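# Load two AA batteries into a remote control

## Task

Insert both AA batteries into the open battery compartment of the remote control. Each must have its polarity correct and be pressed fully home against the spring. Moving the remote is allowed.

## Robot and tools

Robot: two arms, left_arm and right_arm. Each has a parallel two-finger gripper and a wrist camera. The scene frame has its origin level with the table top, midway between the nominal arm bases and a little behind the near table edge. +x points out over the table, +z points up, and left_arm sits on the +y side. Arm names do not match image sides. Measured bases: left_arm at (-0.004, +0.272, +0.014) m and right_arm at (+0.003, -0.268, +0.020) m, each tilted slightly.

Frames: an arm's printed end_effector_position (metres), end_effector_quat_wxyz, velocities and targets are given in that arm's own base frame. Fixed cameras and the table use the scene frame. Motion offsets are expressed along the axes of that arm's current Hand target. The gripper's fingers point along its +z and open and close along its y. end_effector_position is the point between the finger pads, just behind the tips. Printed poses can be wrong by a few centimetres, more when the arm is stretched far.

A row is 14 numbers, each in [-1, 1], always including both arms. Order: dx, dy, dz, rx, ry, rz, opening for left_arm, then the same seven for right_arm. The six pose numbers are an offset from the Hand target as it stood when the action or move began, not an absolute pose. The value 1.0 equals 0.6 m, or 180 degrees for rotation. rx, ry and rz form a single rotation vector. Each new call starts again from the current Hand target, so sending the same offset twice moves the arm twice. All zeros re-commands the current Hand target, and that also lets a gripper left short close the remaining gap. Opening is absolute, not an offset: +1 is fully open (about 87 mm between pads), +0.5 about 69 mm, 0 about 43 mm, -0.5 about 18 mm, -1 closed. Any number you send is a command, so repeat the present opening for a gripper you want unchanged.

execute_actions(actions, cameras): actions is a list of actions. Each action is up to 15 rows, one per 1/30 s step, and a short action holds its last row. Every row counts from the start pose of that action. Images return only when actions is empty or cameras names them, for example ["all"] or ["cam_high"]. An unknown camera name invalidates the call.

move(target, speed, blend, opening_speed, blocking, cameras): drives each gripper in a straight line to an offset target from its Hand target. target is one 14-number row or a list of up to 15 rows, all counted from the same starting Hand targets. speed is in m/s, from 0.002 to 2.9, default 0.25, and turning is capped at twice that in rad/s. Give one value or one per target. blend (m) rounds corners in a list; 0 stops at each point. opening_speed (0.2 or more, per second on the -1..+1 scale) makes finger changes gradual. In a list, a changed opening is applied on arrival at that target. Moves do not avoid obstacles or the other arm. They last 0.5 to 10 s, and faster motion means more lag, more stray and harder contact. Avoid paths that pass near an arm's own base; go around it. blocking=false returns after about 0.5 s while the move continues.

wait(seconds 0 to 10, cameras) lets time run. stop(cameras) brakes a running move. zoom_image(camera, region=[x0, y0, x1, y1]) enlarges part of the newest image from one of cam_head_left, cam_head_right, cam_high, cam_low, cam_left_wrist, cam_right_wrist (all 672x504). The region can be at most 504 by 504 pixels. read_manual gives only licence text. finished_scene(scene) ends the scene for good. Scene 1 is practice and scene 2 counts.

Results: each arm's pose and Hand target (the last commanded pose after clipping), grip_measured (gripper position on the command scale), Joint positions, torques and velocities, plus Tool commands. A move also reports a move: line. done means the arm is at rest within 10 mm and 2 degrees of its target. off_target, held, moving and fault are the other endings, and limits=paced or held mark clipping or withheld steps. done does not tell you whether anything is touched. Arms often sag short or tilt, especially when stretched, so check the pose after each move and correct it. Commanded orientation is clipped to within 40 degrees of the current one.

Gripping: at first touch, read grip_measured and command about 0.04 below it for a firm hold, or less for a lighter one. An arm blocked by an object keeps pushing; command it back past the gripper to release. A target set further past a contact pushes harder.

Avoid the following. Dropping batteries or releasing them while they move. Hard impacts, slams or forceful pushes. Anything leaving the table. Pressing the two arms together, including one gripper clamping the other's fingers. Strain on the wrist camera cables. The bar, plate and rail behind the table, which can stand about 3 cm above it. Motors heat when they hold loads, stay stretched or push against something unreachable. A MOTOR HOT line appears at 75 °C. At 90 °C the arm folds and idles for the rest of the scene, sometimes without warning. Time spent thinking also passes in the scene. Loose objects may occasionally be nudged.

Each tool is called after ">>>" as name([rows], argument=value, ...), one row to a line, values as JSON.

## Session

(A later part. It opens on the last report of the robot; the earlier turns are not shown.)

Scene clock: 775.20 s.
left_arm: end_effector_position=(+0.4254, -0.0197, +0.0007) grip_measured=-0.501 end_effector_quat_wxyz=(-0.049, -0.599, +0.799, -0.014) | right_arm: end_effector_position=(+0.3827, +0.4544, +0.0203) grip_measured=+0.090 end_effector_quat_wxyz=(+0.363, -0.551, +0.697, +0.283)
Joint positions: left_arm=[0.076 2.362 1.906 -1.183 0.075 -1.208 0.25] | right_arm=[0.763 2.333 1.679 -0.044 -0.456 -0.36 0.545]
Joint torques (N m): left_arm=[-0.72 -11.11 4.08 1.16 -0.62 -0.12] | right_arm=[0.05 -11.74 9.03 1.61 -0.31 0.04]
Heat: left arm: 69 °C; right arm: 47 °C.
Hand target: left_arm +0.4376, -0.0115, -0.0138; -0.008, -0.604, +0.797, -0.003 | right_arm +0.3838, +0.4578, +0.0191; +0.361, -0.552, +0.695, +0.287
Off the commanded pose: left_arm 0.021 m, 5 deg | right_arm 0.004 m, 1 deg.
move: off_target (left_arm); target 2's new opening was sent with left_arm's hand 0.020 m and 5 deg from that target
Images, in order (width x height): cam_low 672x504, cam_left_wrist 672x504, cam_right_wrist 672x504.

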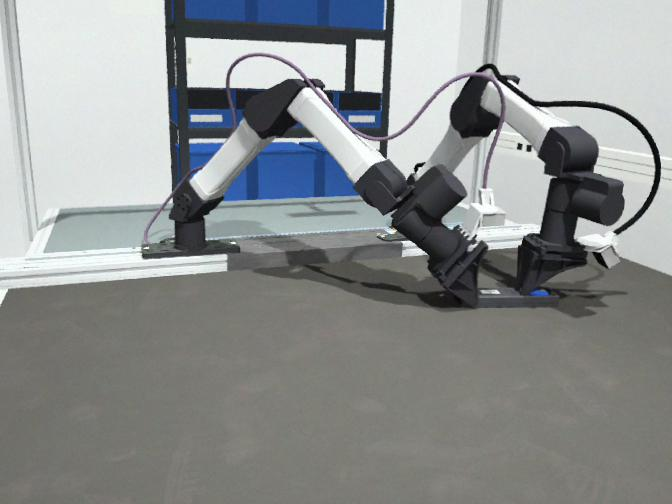

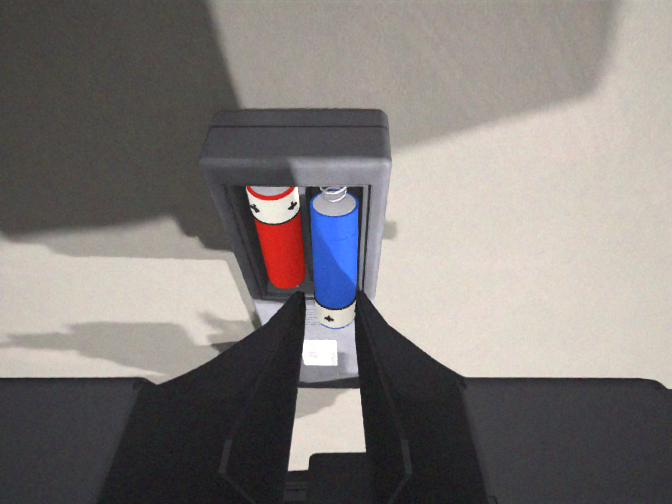

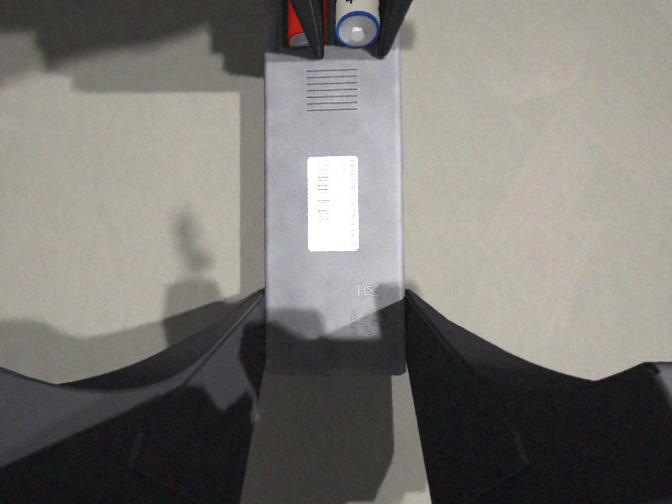

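>>> move([
  [0.006,0.0,-0.085,0,0,0,-0.45,0,0,0,0,0,0,0.03],
  [0.012,0,-0.085,0,0,0,-0.92,0,0,0,0,0,0,0.03],
], speed=0.12, cameras=["cam_low","cam_left_wrist","cam_right_wrist"])

>>> zoom_image(camera="cam_left_wrist", region=[190, 170, 400, 370])

>>> zoom_image(camera="cam_right_wrist", region=[250, 0, 430, 120])

>>> zoom_image(camera="cam_low", region=[490, 240, 590, 310])

Scene clock: 784.47 s.
left_arm: end_effector_position=(+0.4263, -0.0192, +0.0158) grip_measured=-0.920 end_effector_quat_wxyz=(-0.037, -0.601, +0.798, +0.008) | right_arm: end_effector_position=(+0.3827, +0.4544, +0.0203) grip_measured=+0.090 end_effector_quat_wxyz=(+0.363, -0.551, +0.697, +0.283)
Joint positions: left_arm=[0.058 2.354 1.962 -1.249 0.027 -1.231 0.04] | right_arm=[0.763 2.333 1.679 -0.044 -0.456 -0.359 0.545]
Joint torques (N m): left_arm=[-0.32 -15.02 9.68 0.17 -0.24 -0.02] | right_arm=[0.03 -11.73 9.06 1.61 -0.31 0.04]
Heat: left arm: 70 °C; right arm: 49 °C.
Hand target: left_arm +0.4362, -0.0178, +0.0374; -0.008, -0.604, +0.797, -0.003 | right_arm +0.3838, +0.4578, +0.0191; +0.360, -0.552, +0.695, +0.287
Off the commanded pose: left_arm 0.024 m, 3 deg | right_arm 0.004 m, 1 deg.
move: off_target (left_arm); target 2's new opening was sent with left_arm's hand 0.027 m and 4 deg from that target
Images, in order (width x height): cam_low 672x504, cam_left_wrist 672x504, cam_right_wrist 672x504.

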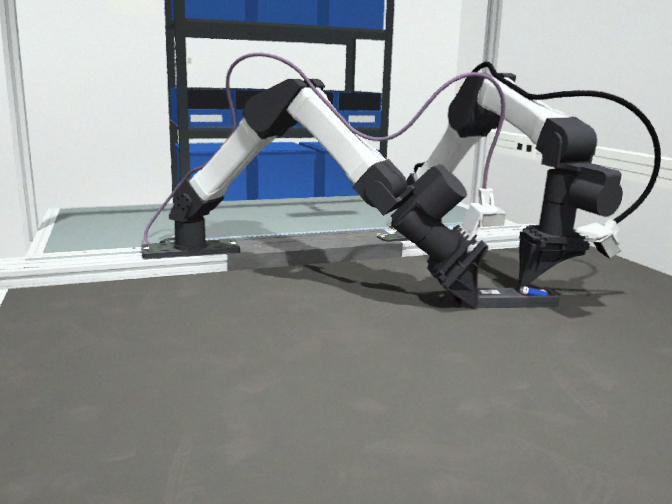

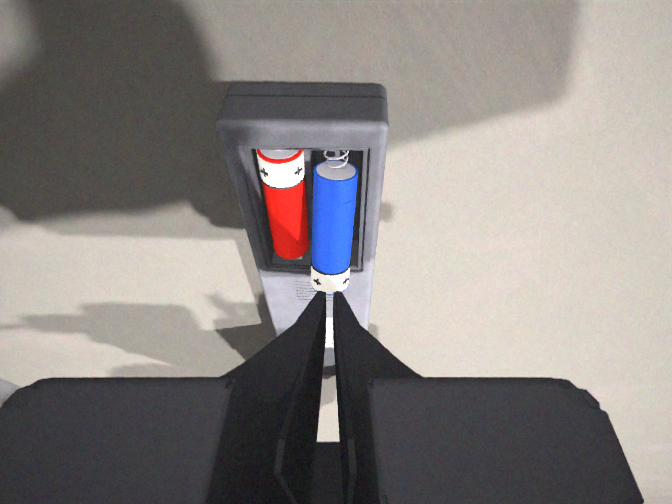

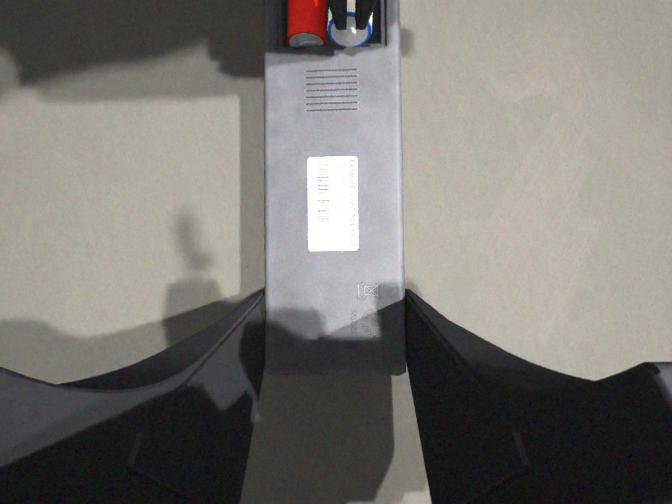

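Scaled by 2.400 from the camera's 672x504 image, which has a finer 960x720 frame.

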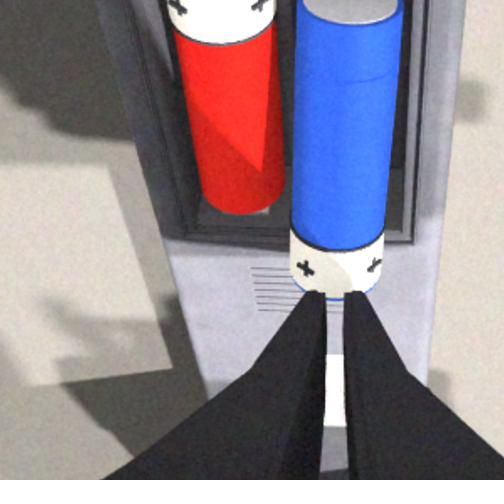

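Scaled by 2.800 from the camera's 672x504 image, which has a finer 960x720 frame.

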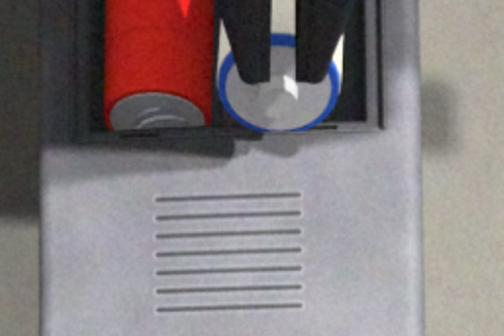

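Scaled by 5.040 from the camera's 672x504 image, which has a finer 960x720 frame.

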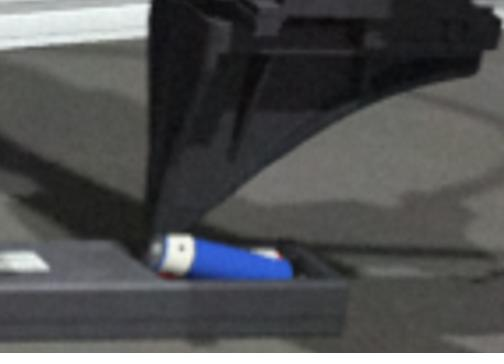

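>>> move([
  [-0.006,0.014,0.03,0,0,0,-0.92,0,0,0,0,0,0,0.03],
  [-0.006,0.019,0.085,0,0,0,-0.92,0,0,0,0,0,0,0.03],
], blend=[0.004,0], speed=0.06, cameras=["cam_low","cam_left_wrist","cam_right_wrist"])

>>> zoom_image(camera="cam_left_wrist", region=[190, 170, 400, 370])

>>> zoom_image(camera="cam_right_wrist", region=[250, 0, 430, 120])

>>> zoom_image(camera="cam_low", region=[490, 240, 590, 310])

Scene clock: 791.97 s.
left_arm: end_effector_position=(+0.4242, -0.0202, +0.0127) grip_measured=-0.920 end_effector_quat_wxyz=(-0.017, -0.604, +0.797, -0.018) | right_arm: end_effector_position=(+0.3827, +0.4544, +0.0203) grip_measured=+0.090 end_effector_quat_wxyz=(+0.363, -0.551, +0.697, +0.283)
Joint positions: left_arm=[0.066 2.279 1.822 -1.123 0.05 -1.231 0.04] | right_arm=[0.763 2.333 1.679 -0.044 -0.456 -0.359 0.545]
Joint torques (N m): left_arm=[0.21 -8.2 2.91 1.03 -0.42 0.11] | right_arm=[0.05 -11.73 9.06 1.61 -0.31 0.04]
Heat: left arm: 70 °C; right arm: 49 °C.
Hand target: left_arm +0.4258, -0.0119, -0.0135; -0.008, -0.604, +0.797, -0.003 | right_arm +0.3838, +0.4578, +0.0191; +0.360, -0.552, +0.695, +0.287
Off the commanded pose: left_arm 0.028 m, 2 deg | right_arm 0.004 m, 1 deg.
move: off_target (left_arm)
Images, in order (width x height): cam_low 672x504, cam_left_wrist 672x504, cam_right_wrist 672x504.

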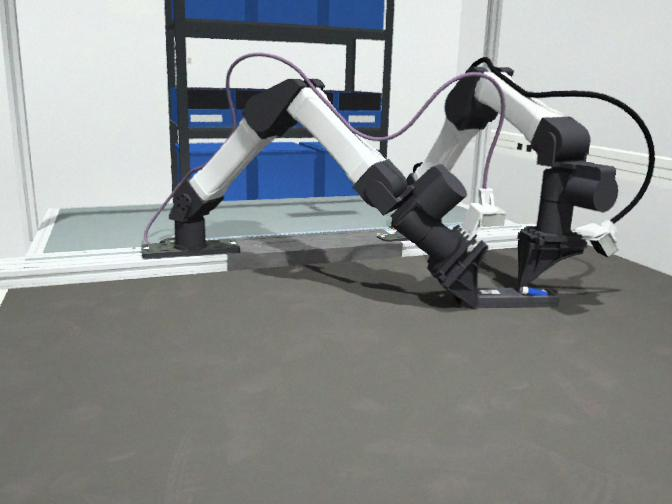

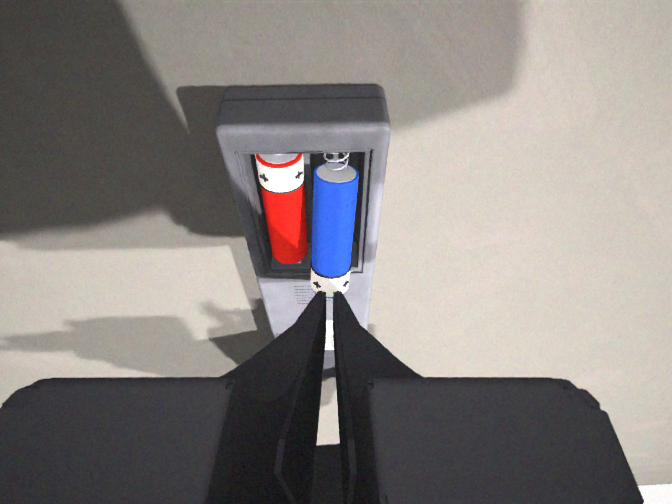

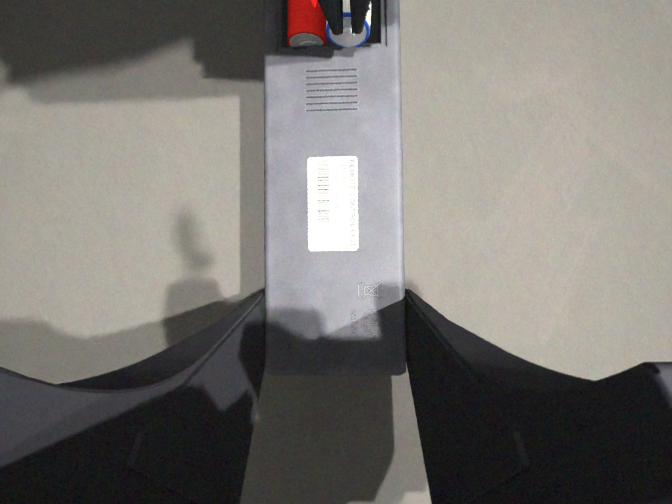

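Scaled by 2.400 from the camera's 672x504 image, which has a finer 960x720 frame.

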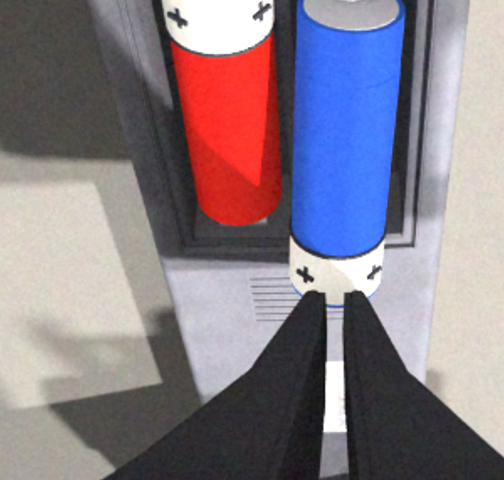

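Scaled by 2.800 from the camera's 672x504 image, which has a finer 960x720 frame.

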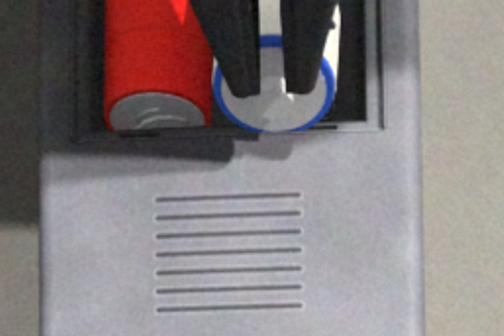

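Scaled by 5.040 from the camera's 672x504 image, which has a finer 960x720 frame.

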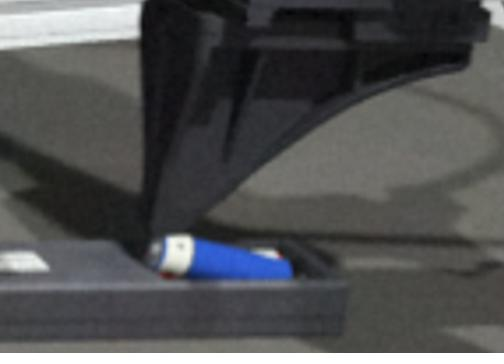

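>>> move([
  [-0.008,-0.022,0.01,0,0,0,-0.92,0,0,0,0,0,0,0.03],
  [-0.05,-0.02,0.015,0,0,0,-0.92,0,0,0,0,0,0,0.03],
], speed=0.06, cameras=["cam_low","cam_left_wrist","cam_right_wrist"])

>>> zoom_image(camera="cam_left_wrist", region=[190, 170, 400, 370])

>>> zoom_image(camera="cam_right_wrist", region=[250, 0, 430, 120])

>>> zoom_image(camera="cam_low", region=[490, 240, 590, 310])

Scene clock: 803.50 s.
left_arm: end_effector_position=(+0.4398, -0.0155, +0.0003) grip_measured=-0.920 end_effector_quat_wxyz=(-0.031, -0.596, +0.802, -0.041) | right_arm: end_effector_position=(+0.3826, +0.4544, +0.0203) grip_measured=+0.090 end_effector_quat_wxyz=(+0.362, -0.551, +0.697, +0.283)
Joint positions: left_arm=[0.093 2.365 1.909 -1.125 0.103 -1.184 0.04] | right_arm=[0.763 2.333 1.679 -0.044 -0.456 -0.359 0.545]
Joint torques (N m): left_arm=[2.36 -7.65 8.13 0.7 -0.86 0.21] | right_arm=[0.05 -11.73 9.06 1.62 -0.31 0.04]
Heat: left arm: 67 °C; right arm: 50 °C.
Hand target: left_arm +0.4453, +0.0136, -0.0233; -0.008, -0.604, +0.797, -0.003 | right_arm +0.3838, +0.4578, +0.0191; +0.360, -0.552, +0.695, +0.287
Off the commanded pose: left_arm 0.038 m, 5 deg | right_arm 0.004 m, 1 deg.
move: off_target (left_arm)
Images, in order (width x height): cam_low 672x504, cam_left_wrist 672x504, cam_right_wrist 672x504.

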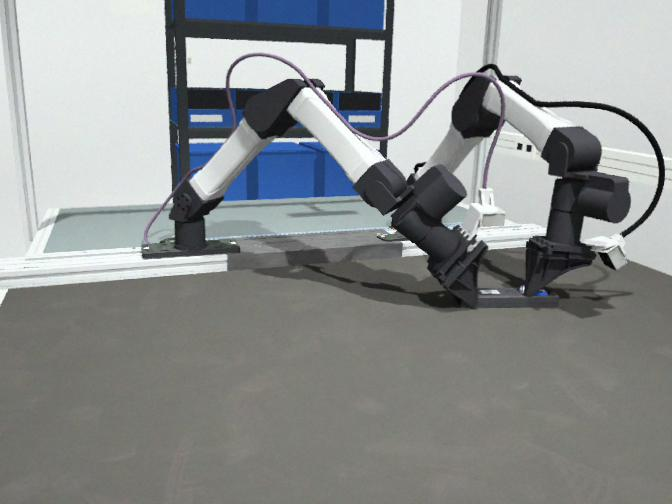

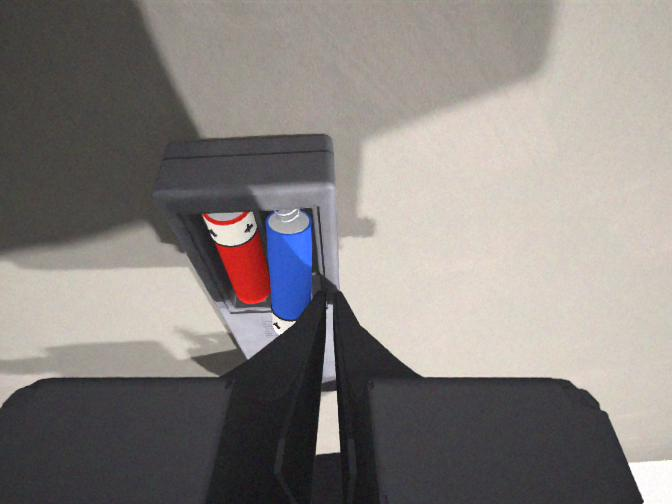

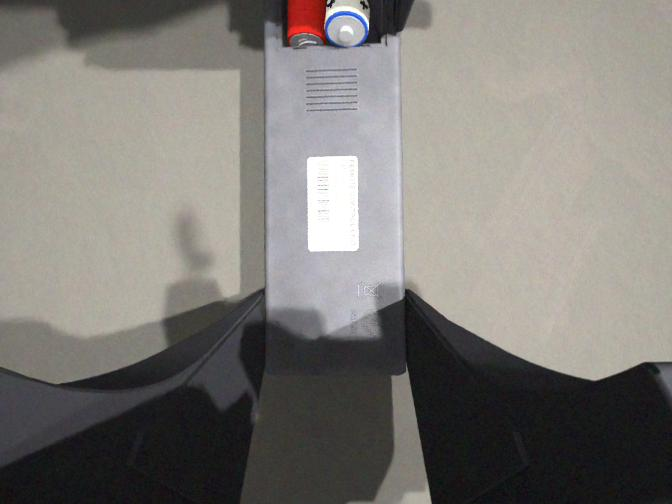

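Scaled by 2.400 from the camera's 672x504 image, which has a finer 960x720 frame.

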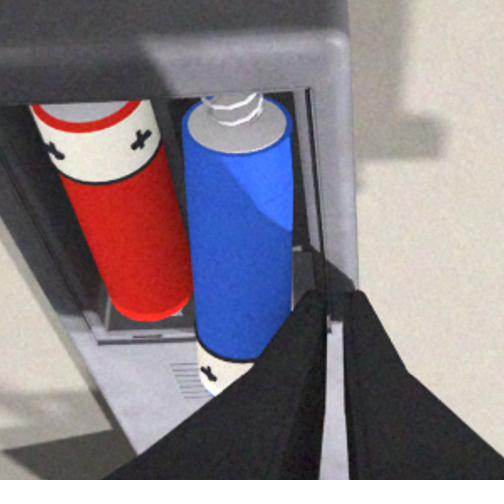

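Scaled by 2.800 from the camera's 672x504 image, which has a finer 960x720 frame.

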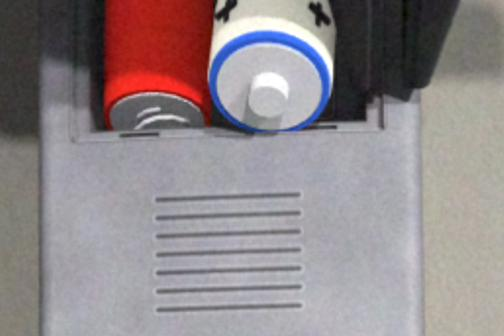

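Scaled by 5.040 from the camera's 672x504 image, which has a finer 960x720 frame.

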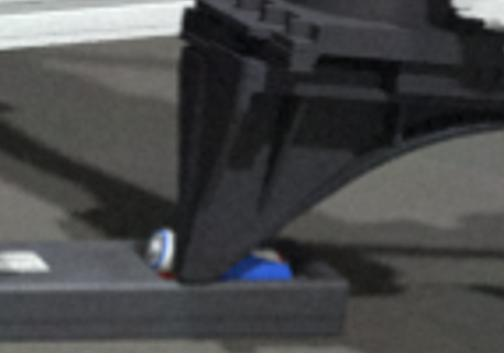

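>>> move([
  [0.01,0.0,-0.06,0,0,0,-0.92,0,0,0,0,0,0,0.03],
  [0.045,0.019,-0.085,0,0,0,-0.45,0,0,0,0,0,0,0.03],
], speed=0.1, cameras=["cam_low","cam_left_wrist","cam_right_wrist"])

>>> zoom_image(camera="cam_left_wrist", region=[190, 170, 400, 370])

>>> zoom_image(camera="cam_right_wrist", region=[250, 0, 430, 120])

Scene clock: 818.30 s.
left_arm: end_effector_position=(+0.4295, -0.0108, +0.0134) grip_measured=-0.450 end_effector_quat_wxyz=(-0.022, -0.602, +0.798, -0.004) | right_arm: end_effector_position=(+0.3813, +0.4546, +0.0201) grip_measured=+0.090 end_effector_quat_wxyz=(+0.360, -0.552, +0.696, +0.286)
Joint positions: left_arm=[0.078 2.328 1.912 -1.186 0.031 -1.213 0.275] | right_arm=[0.763 2.333 1.679 -0.047 -0.463 -0.36 0.545]
Joint torques (N m): left_arm=[-0.23 -15.19 5.93 0.17 -0.26 0.01] | right_arm=[0.05 -11.71 9.07 1.64 -0.24 0.05]
Heat: left arm: 64 °C; right arm: 50 °C.
Hand target: left_arm +0.4276, -0.0086, +0.0283; -0.008, -0.604, +0.797, -0.003 | right_arm +0.3838, +0.4578, +0.0191; +0.361, -0.552, +0.695, +0.287
Off the commanded pose: left_arm 0.015 m, 2 deg | right_arm 0.004 m, 0 deg.
move: off_target (left_arm); target 2's new opening was sent with left_arm's hand 0.017 m and 2 deg from that target
Images, in order (width x height): cam_low 672x504, cam_left_wrist 672x504, cam_right_wrist 672x504.

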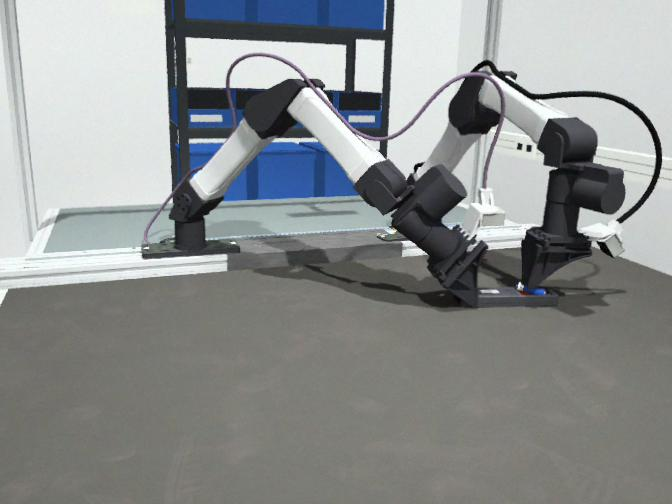

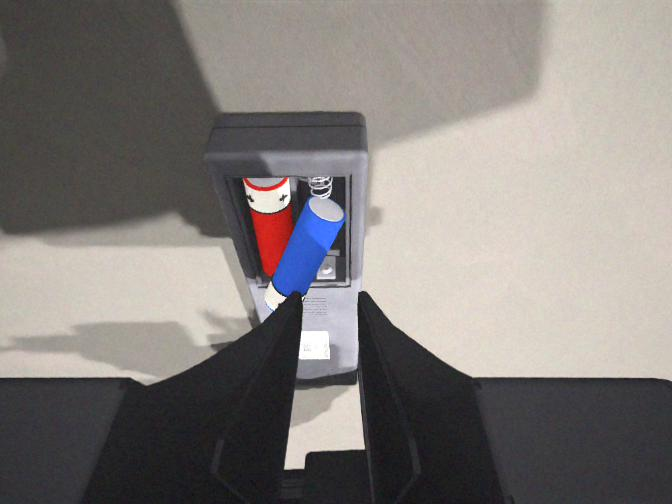

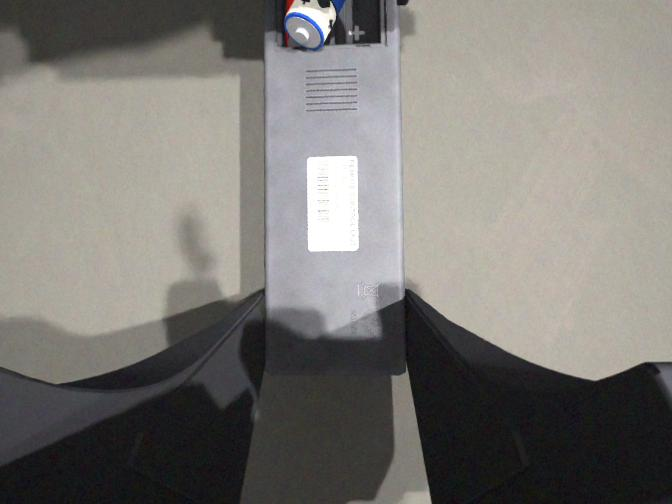

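Scaled by 2.400 from the camera's 672x504 image, which has a finer 960x720 frame.

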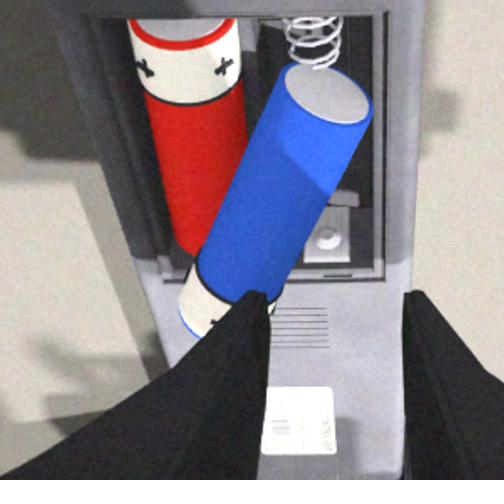

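Scaled by 2.800 from the camera's 672x504 image, which has a finer 960x720 frame.

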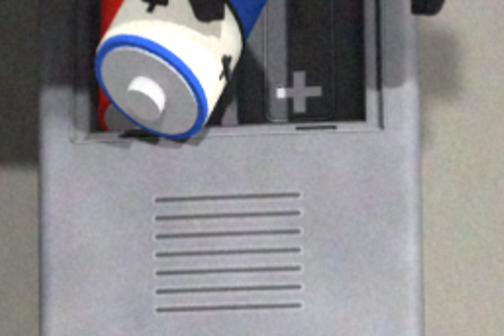

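>>> move([
  [0,0,-0.05,0,0,0,-0.45,0,0,0,0,0,0,0.03],
  [-0.024,0.018,-0.05,0,0.02,0.09,-0.2,0,0,0,0,0,0,0.03],
], speed=0.1, cameras=["cam_low","cam_left_wrist","cam_right_wrist"])

>>> zoom_image(camera="cam_left_wrist", region=[190, 170, 400, 370])

>>> zoom_image(camera="cam_low", region=[490, 240, 590, 310])

Scene clock: 832.83 s.
left_arm: end_effector_position=(+0.4150, +0.0038, +0.0534) grip_measured=-0.200 end_effector_quat_wxyz=(-0.040, -0.484, +0.874, -0.016) | right_arm: end_effector_position=(+0.3813, +0.4546, +0.0201) grip_measured=+0.090 end_effector_quat_wxyz=(+0.360, -0.552, +0.696, +0.286)
Joint positions: left_arm=[0.113 2.33 2.064 -1.367 0.06 -0.897 0.4] | right_arm=[0.763 2.333 1.679 -0.047 -0.463 -0.36 0.545]
Joint torques (N m): left_arm=[0.77 -10.58 10.78 0.19 -0.02 0.19] | right_arm=[0.03 -11.71 9.06 1.64 -0.25 0.06]
Heat: left arm: 70 °C; right arm: 51 °C.
Hand target: left_arm +0.4214, +0.0087, +0.0582; -0.032, -0.485, +0.874, -0.023 | right_arm +0.3838, +0.4578, +0.0191; +0.361, -0.552, +0.695, +0.287
Off the commanded pose: left_arm 0.009 m, 1 deg | right_arm 0.004 m, 0 deg.
move: done
Images, in order (width x height): cam_low 672x504, cam_left_wrist 672x504, cam_right_wrist 672x504.

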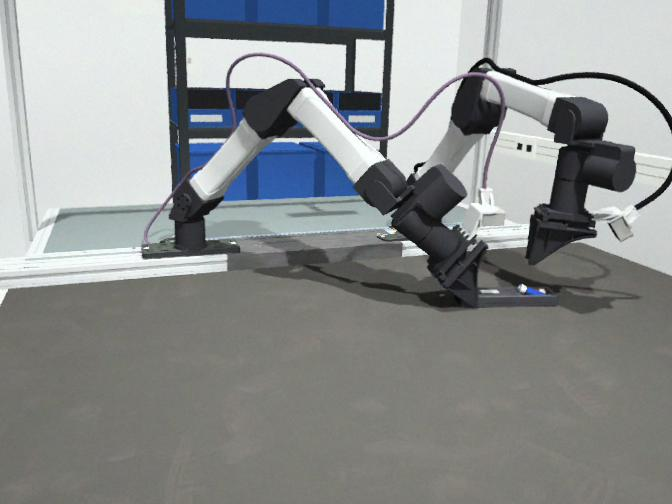

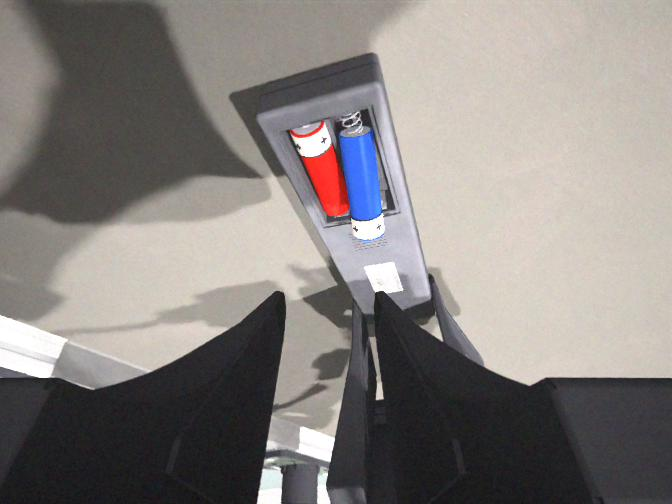

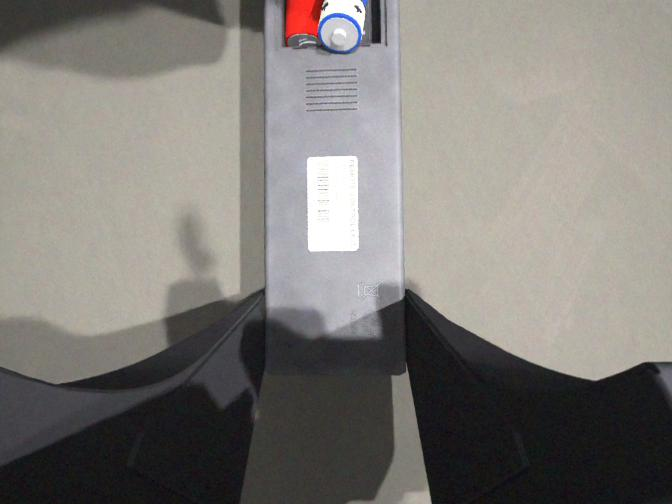

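Scaled by 2.400 from the camera's 672x504 image, which has a finer 960x720 frame.

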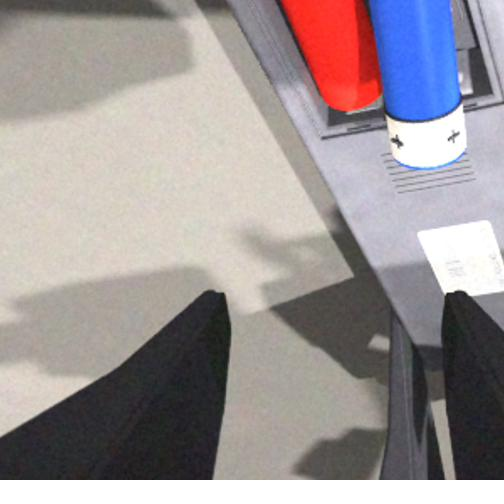

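Scaled by 5.040 from the camera's 672x504 image, which has a finer 960x720 frame.

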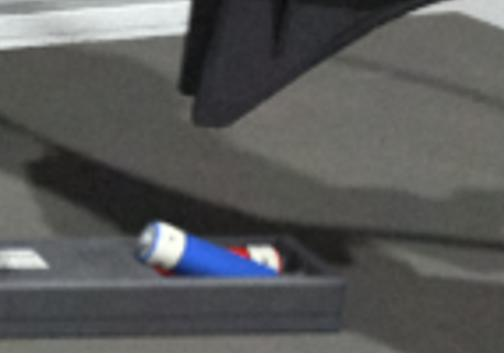

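>>> move(target=[0.0124,-0.0275,0.05,0,0.04,-0.042,-0.4,0,0,0,0,0,0,0.03], speed=0.12, cameras=["cam_low","cam_left_wrist"])

>>> zoom_image(camera="cam_left_wrist", region=[190, 170, 400, 370])

>>> zoom_image(camera="cam_low", region=[490, 240, 590, 310])

Scene clock: 846.50 s.
left_arm: end_effector_position=(+0.4225, -0.0132, +0.0231) grip_measured=-0.400 end_effector_quat_wxyz=(-0.096, -0.530, +0.842, -0.043) | right_arm: end_effector_position=(+0.3813, +0.4546, +0.0201) grip_measured=+0.090 end_effector_quat_wxyz=(+0.360, -0.552, +0.696, +0.286)
Joint positions: left_arm=[0.117 2.446 2.114 -1.376 0.16 -0.995 0.3] | right_arm=[0.763 2.333 1.679 -0.047 -0.463 -0.36 0.545]
Joint torques (N m): left_arm=[1.18 -11.43 10.82 0.01 0.09 -0.05] | right_arm=[0.03 -11.73 9.07 1.64 -0.24 0.05]
Heat: left arm: 67 °C; right arm: 51 °C.
Hand target: left_arm +0.4304, -0.0085, +0.0290; -0.089, -0.539, +0.836, -0.051 | right_arm +0.3838, +0.4578, +0.0191; +0.361, -0.552, +0.695, +0.287
Off the commanded pose: left_arm 0.011 m, 2 deg | right_arm 0.004 m, 0 deg.
move: off_target (left_arm)
Images, in order (width x height): cam_low 672x504, cam_left_wrist 672x504.

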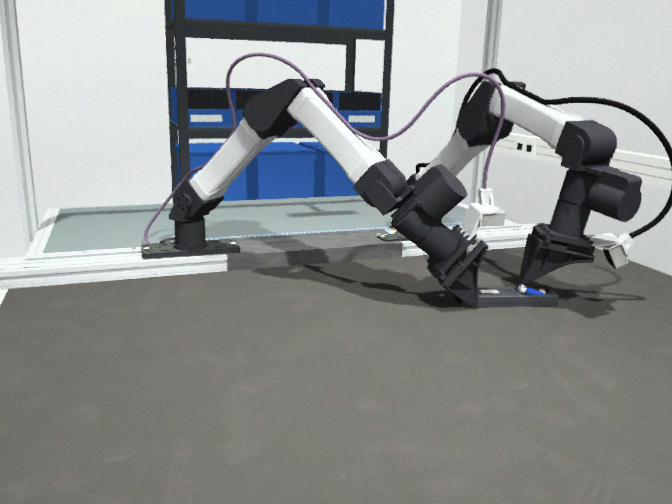

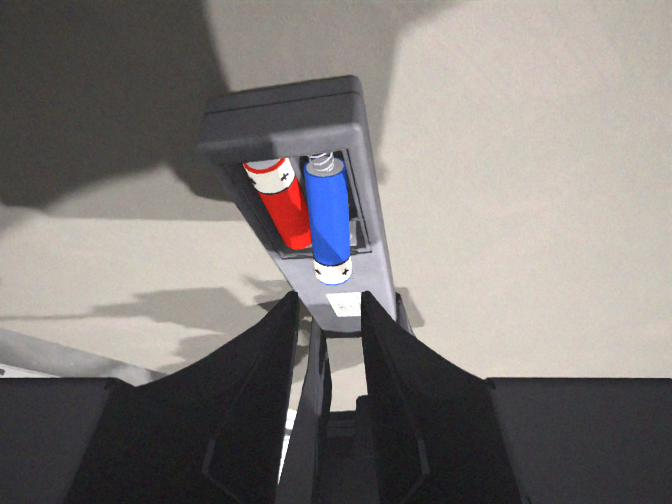

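Scaled by 2.400 from the camera's 672x504 image, which has a finer 960x720 frame.

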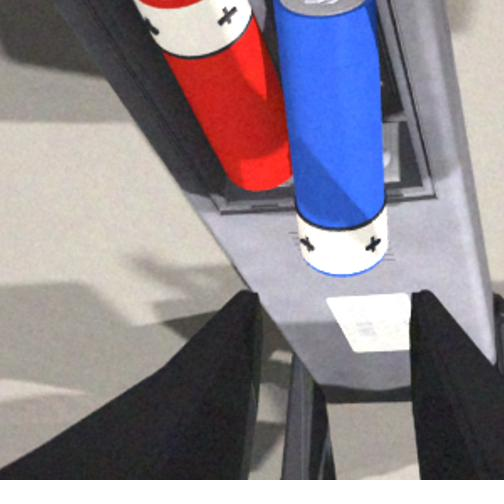

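Scaled by 5.040 from the camera's 672x504 image, which has a finer 960x720 frame.

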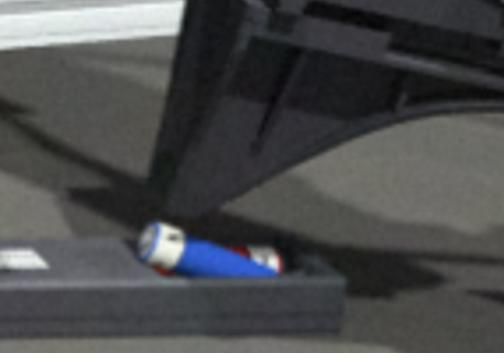

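>>> move([
  [-0.014,0.0,0.027,0,0,0,-0.4,0,0,0,0,0,0,0.03],
  [-0.014,0.0,0.027,0,0,0,-0.72,0,0,0,0,0,0,0.03],
], speed=0.08, opening_speed=0.5, cameras=["cam_low","cam_left_wrist"])

>>> zoom_image(camera="cam_left_wrist", region=[190, 170, 400, 370])

>>> zoom_image(camera="cam_low", region=[490, 240, 590, 310])

Scene clock: 853.63 s.
left_arm: end_effector_position=(+0.4235, -0.0090, +0.0128) grip_measured=-0.720 end_effector_quat_wxyz=(-0.101, -0.534, +0.838, -0.041) | right_arm: end_effector_position=(+0.3813, +0.4546, +0.0201) grip_measured=+0.090 end_effector_quat_wxyz=(+0.360, -0.552, +0.696, +0.286)
Joint positions: left_arm=[0.127 2.47 2.114 -1.363 0.161 -0.996 0.14] | right_arm=[0.763 2.333 1.679 -0.047 -0.463 -0.36 0.545]
Joint torques (N m): left_arm=[1.02 -11.58 8.29 0.35 0.03 0.07] | right_arm=[0.05 -11.71 9.07 1.64 -0.25 0.05]
Heat: left arm: 68 °C; right arm: 51 °C.
Hand target: left_arm +0.4323, -0.0040, +0.0115; -0.089, -0.539, +0.836, -0.051 | right_arm +0.3838, +0.4578, +0.0191; +0.361, -0.552, +0.695, +0.287
Off the commanded pose: left_arm 0.010 m, 2 deg | right_arm 0.004 m, 0 deg.
move: done
Images, in order (width x height): cam_low 672x504, cam_left_wrist 672x504.

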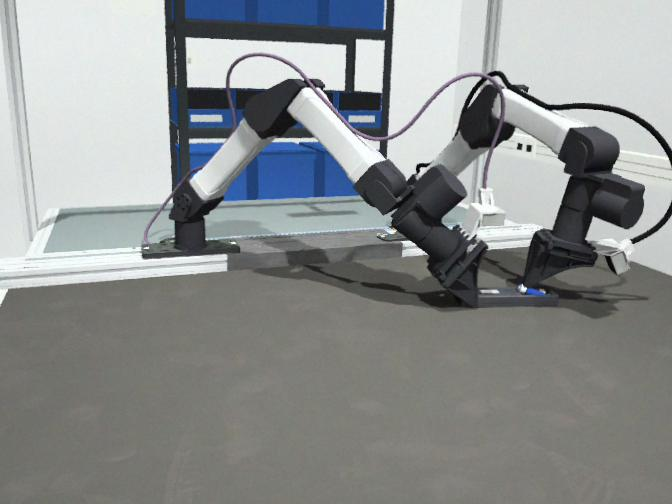

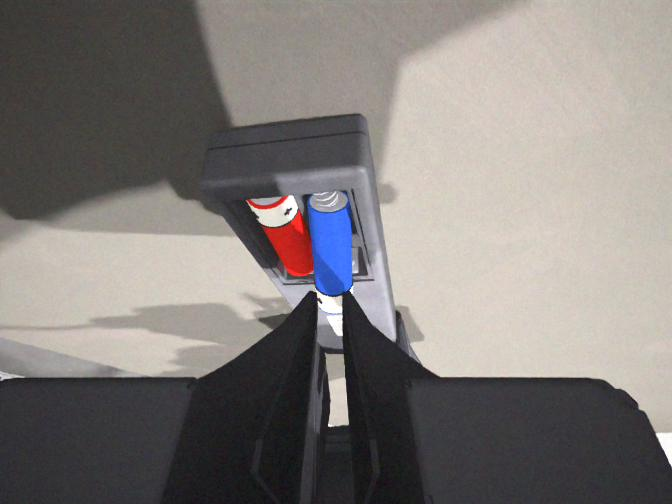

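Scaled by 2.400 from the camera's 672x504 image, which has a finer 960x720 frame.

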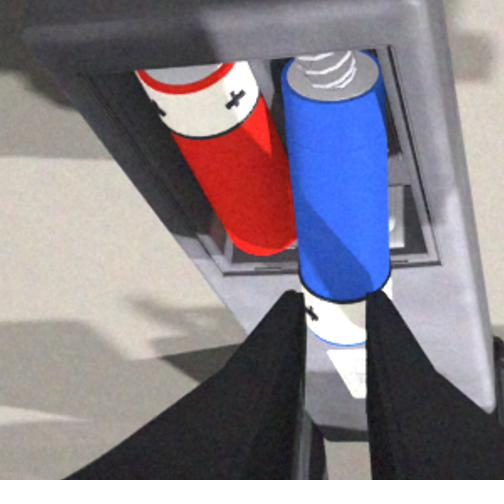

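Scaled by 5.040 from the camera's 672x504 image, which has a finer 960x720 frame.

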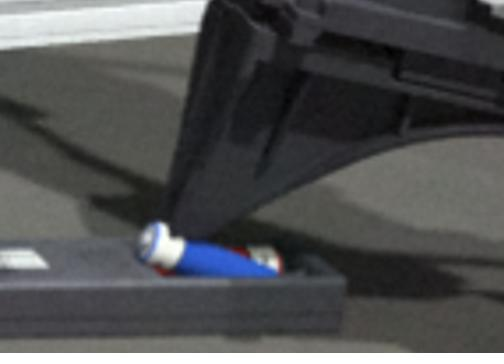

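>>> move([
  [-0.004,0.0,-0.003,0,0,0,-0.45,0,0,0,0,0,0,0.03],
  [-0.008,0.0,0.013,0,0,0,-0.45,0,0,0,0,0,0,0.03],
  [-0.008,0.0,0.013,0,0,0,-0.73,0,0,0,0,0,0,0.03],
], speed=0.08, opening_speed=0.5, cameras=["cam_low","cam_left_wrist"])

>>> zoom_image(camera="cam_left_wrist", region=[190, 170, 400, 370])

>>> zoom_image(camera="cam_low", region=[490, 240, 590, 310])

Scene clock: 861.90 s.
left_arm: end_effector_position=(+0.4276, -0.0057, +0.0075) grip_measured=-0.728 end_effector_quat_wxyz=(-0.102, -0.540, +0.834, -0.052) | right_arm: end_effector_position=(+0.3813, +0.4546, +0.0201) grip_measured=+0.090 end_effector_quat_wxyz=(+0.360, -0.552, +0.696, +0.286)
Joint positions: left_arm=[0.141 2.484 2.114 -1.343 0.18 -0.996 0.136] | right_arm=[0.763 2.333 1.679 -0.047 -0.463 -0.36 0.545]
Joint torques (N m): left_arm=[0.38 -11.36 7.65 0.4 -0.15 0.14] | right_arm=[0.03 -11.71 9.07 1.64 -0.24 0.05]
Heat: left arm: 67 °C; right arm: 51 °C.
Hand target: left_arm +0.4335, -0.0010, +0.0028; -0.089, -0.539, +0.836, -0.051 | right_arm +0.3838, +0.4578, +0.0191; +0.361, -0.552, +0.695, +0.287
Off the commanded pose: left_arm 0.009 m, 2 deg | right_arm 0.004 m, 0 deg.
move: done
Images, in order (width x height): cam_low 672x504, cam_left_wrist 672x504.

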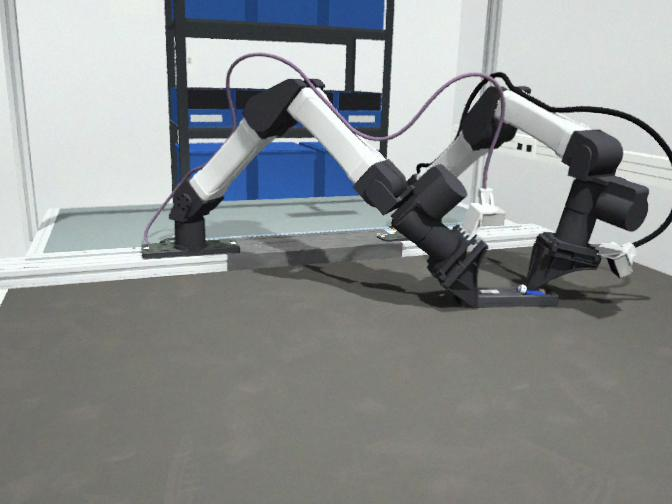

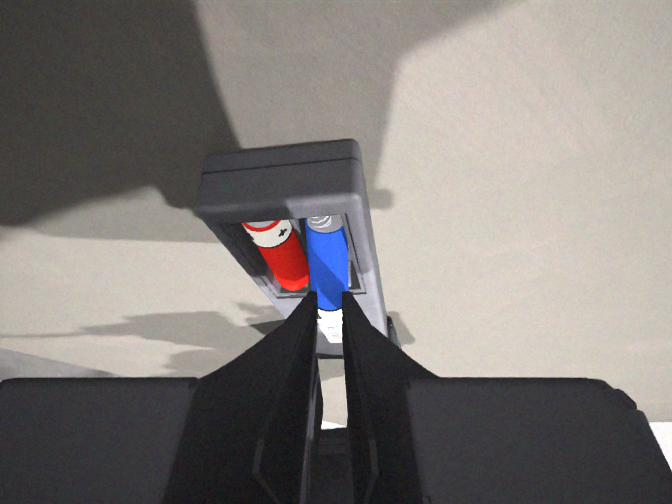

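Scaled by 2.400 from the camera's 672x504 image, which has a finer 960x720 frame.

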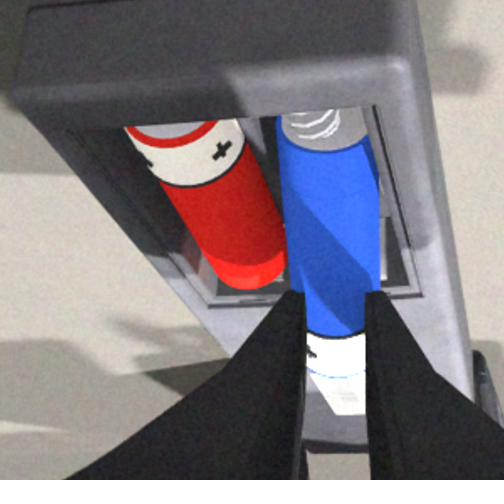

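Scaled by 5.040 from the camera's 672x504 image, which has a finer 960x720 frame.

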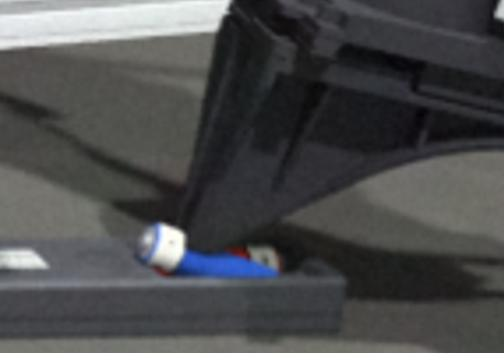

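>>> move([
  [0,0.0,-0.002,0,0,0,-0.5,0,0,0,0,0,0,0.03],
  [0.009,0.0,0.015,0,0,0,-0.5,0,0,0,0,0,0,0.03],
  [0.009,0.0,0.015,0,0,0,-0.74,0,0,0,0,0,0,0.03],
], speed=0.08, opening_speed=0.5, cameras=["cam_low","cam_left_wrist"])

>>> zoom_image(camera="cam_left_wrist", region=[190, 170, 400, 370])

>>> zoom_image(camera="cam_low", region=[490, 240, 590, 310])

Scene clock: 870.23 s.
left_arm: end_effector_position=(+0.4279, -0.0069, +0.0003) grip_measured=-0.619 end_effector_quat_wxyz=(-0.100, -0.540, +0.834, -0.055) | right_arm: end_effector_position=(+0.3813, +0.4546, +0.0201) grip_measured=+0.090 end_effector_quat_wxyz=(+0.360, -0.552, +0.696, +0.286)
Joint positions: left_arm=[0.14 2.484 2.085 -1.309 0.184 -0.997 0.19] | right_arm=[0.763 2.333 1.679 -0.047 -0.463 -0.36 0.545]
Joint torques (N m): left_arm=[-0.64 -12.51 4.82 0.5 -0.16 0.03] | right_arm=[0.03 -11.71 9.06 1.64 -0.25 0.05]
Heat: left arm: 68 °C; right arm: 51 °C.
Hand target: left_arm +0.4304, -0.0076, -0.0049; -0.089, -0.539, +0.836, -0.051 | right_arm +0.3838, +0.4578, +0.0191; +0.361, -0.552, +0.694, +0.287
Off the commanded pose: left_arm 0.006 m, 1 deg | right_arm 0.004 m, 0 deg.
move: done
Images, in order (width x height): cam_low 672x504, cam_left_wrist 672x504.

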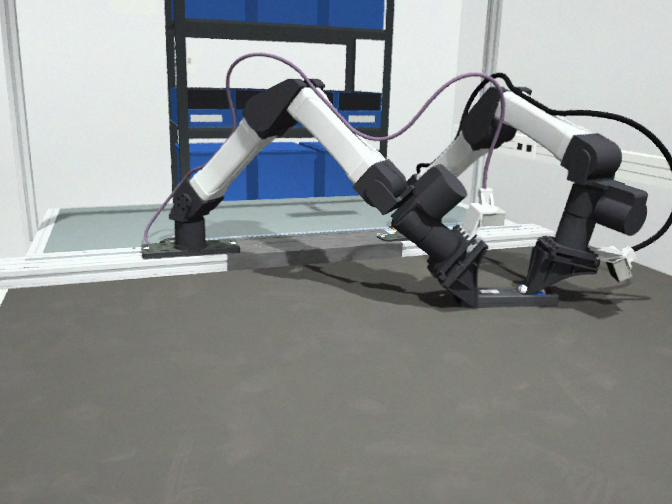

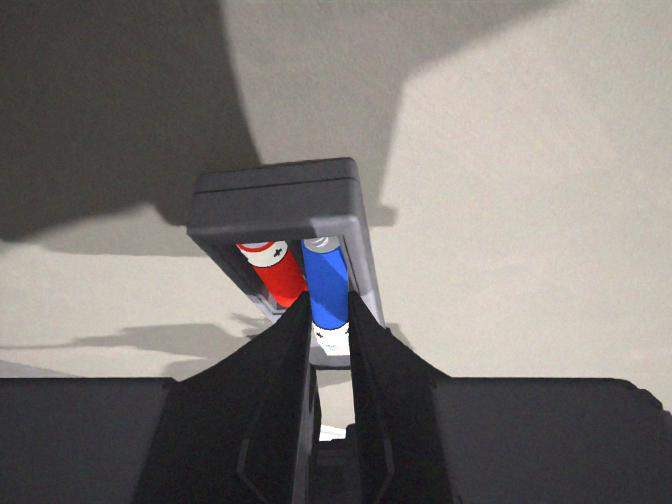

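Scaled by 2.400 from the camera's 672x504 image, which has a finer 960x720 frame.

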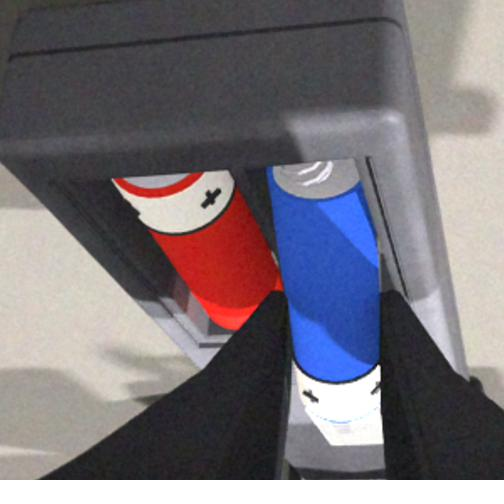

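Scaled by 5.040 from the camera's 672x504 image, which has a finer 960x720 frame.

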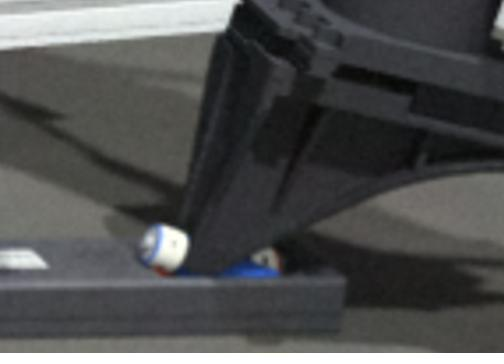

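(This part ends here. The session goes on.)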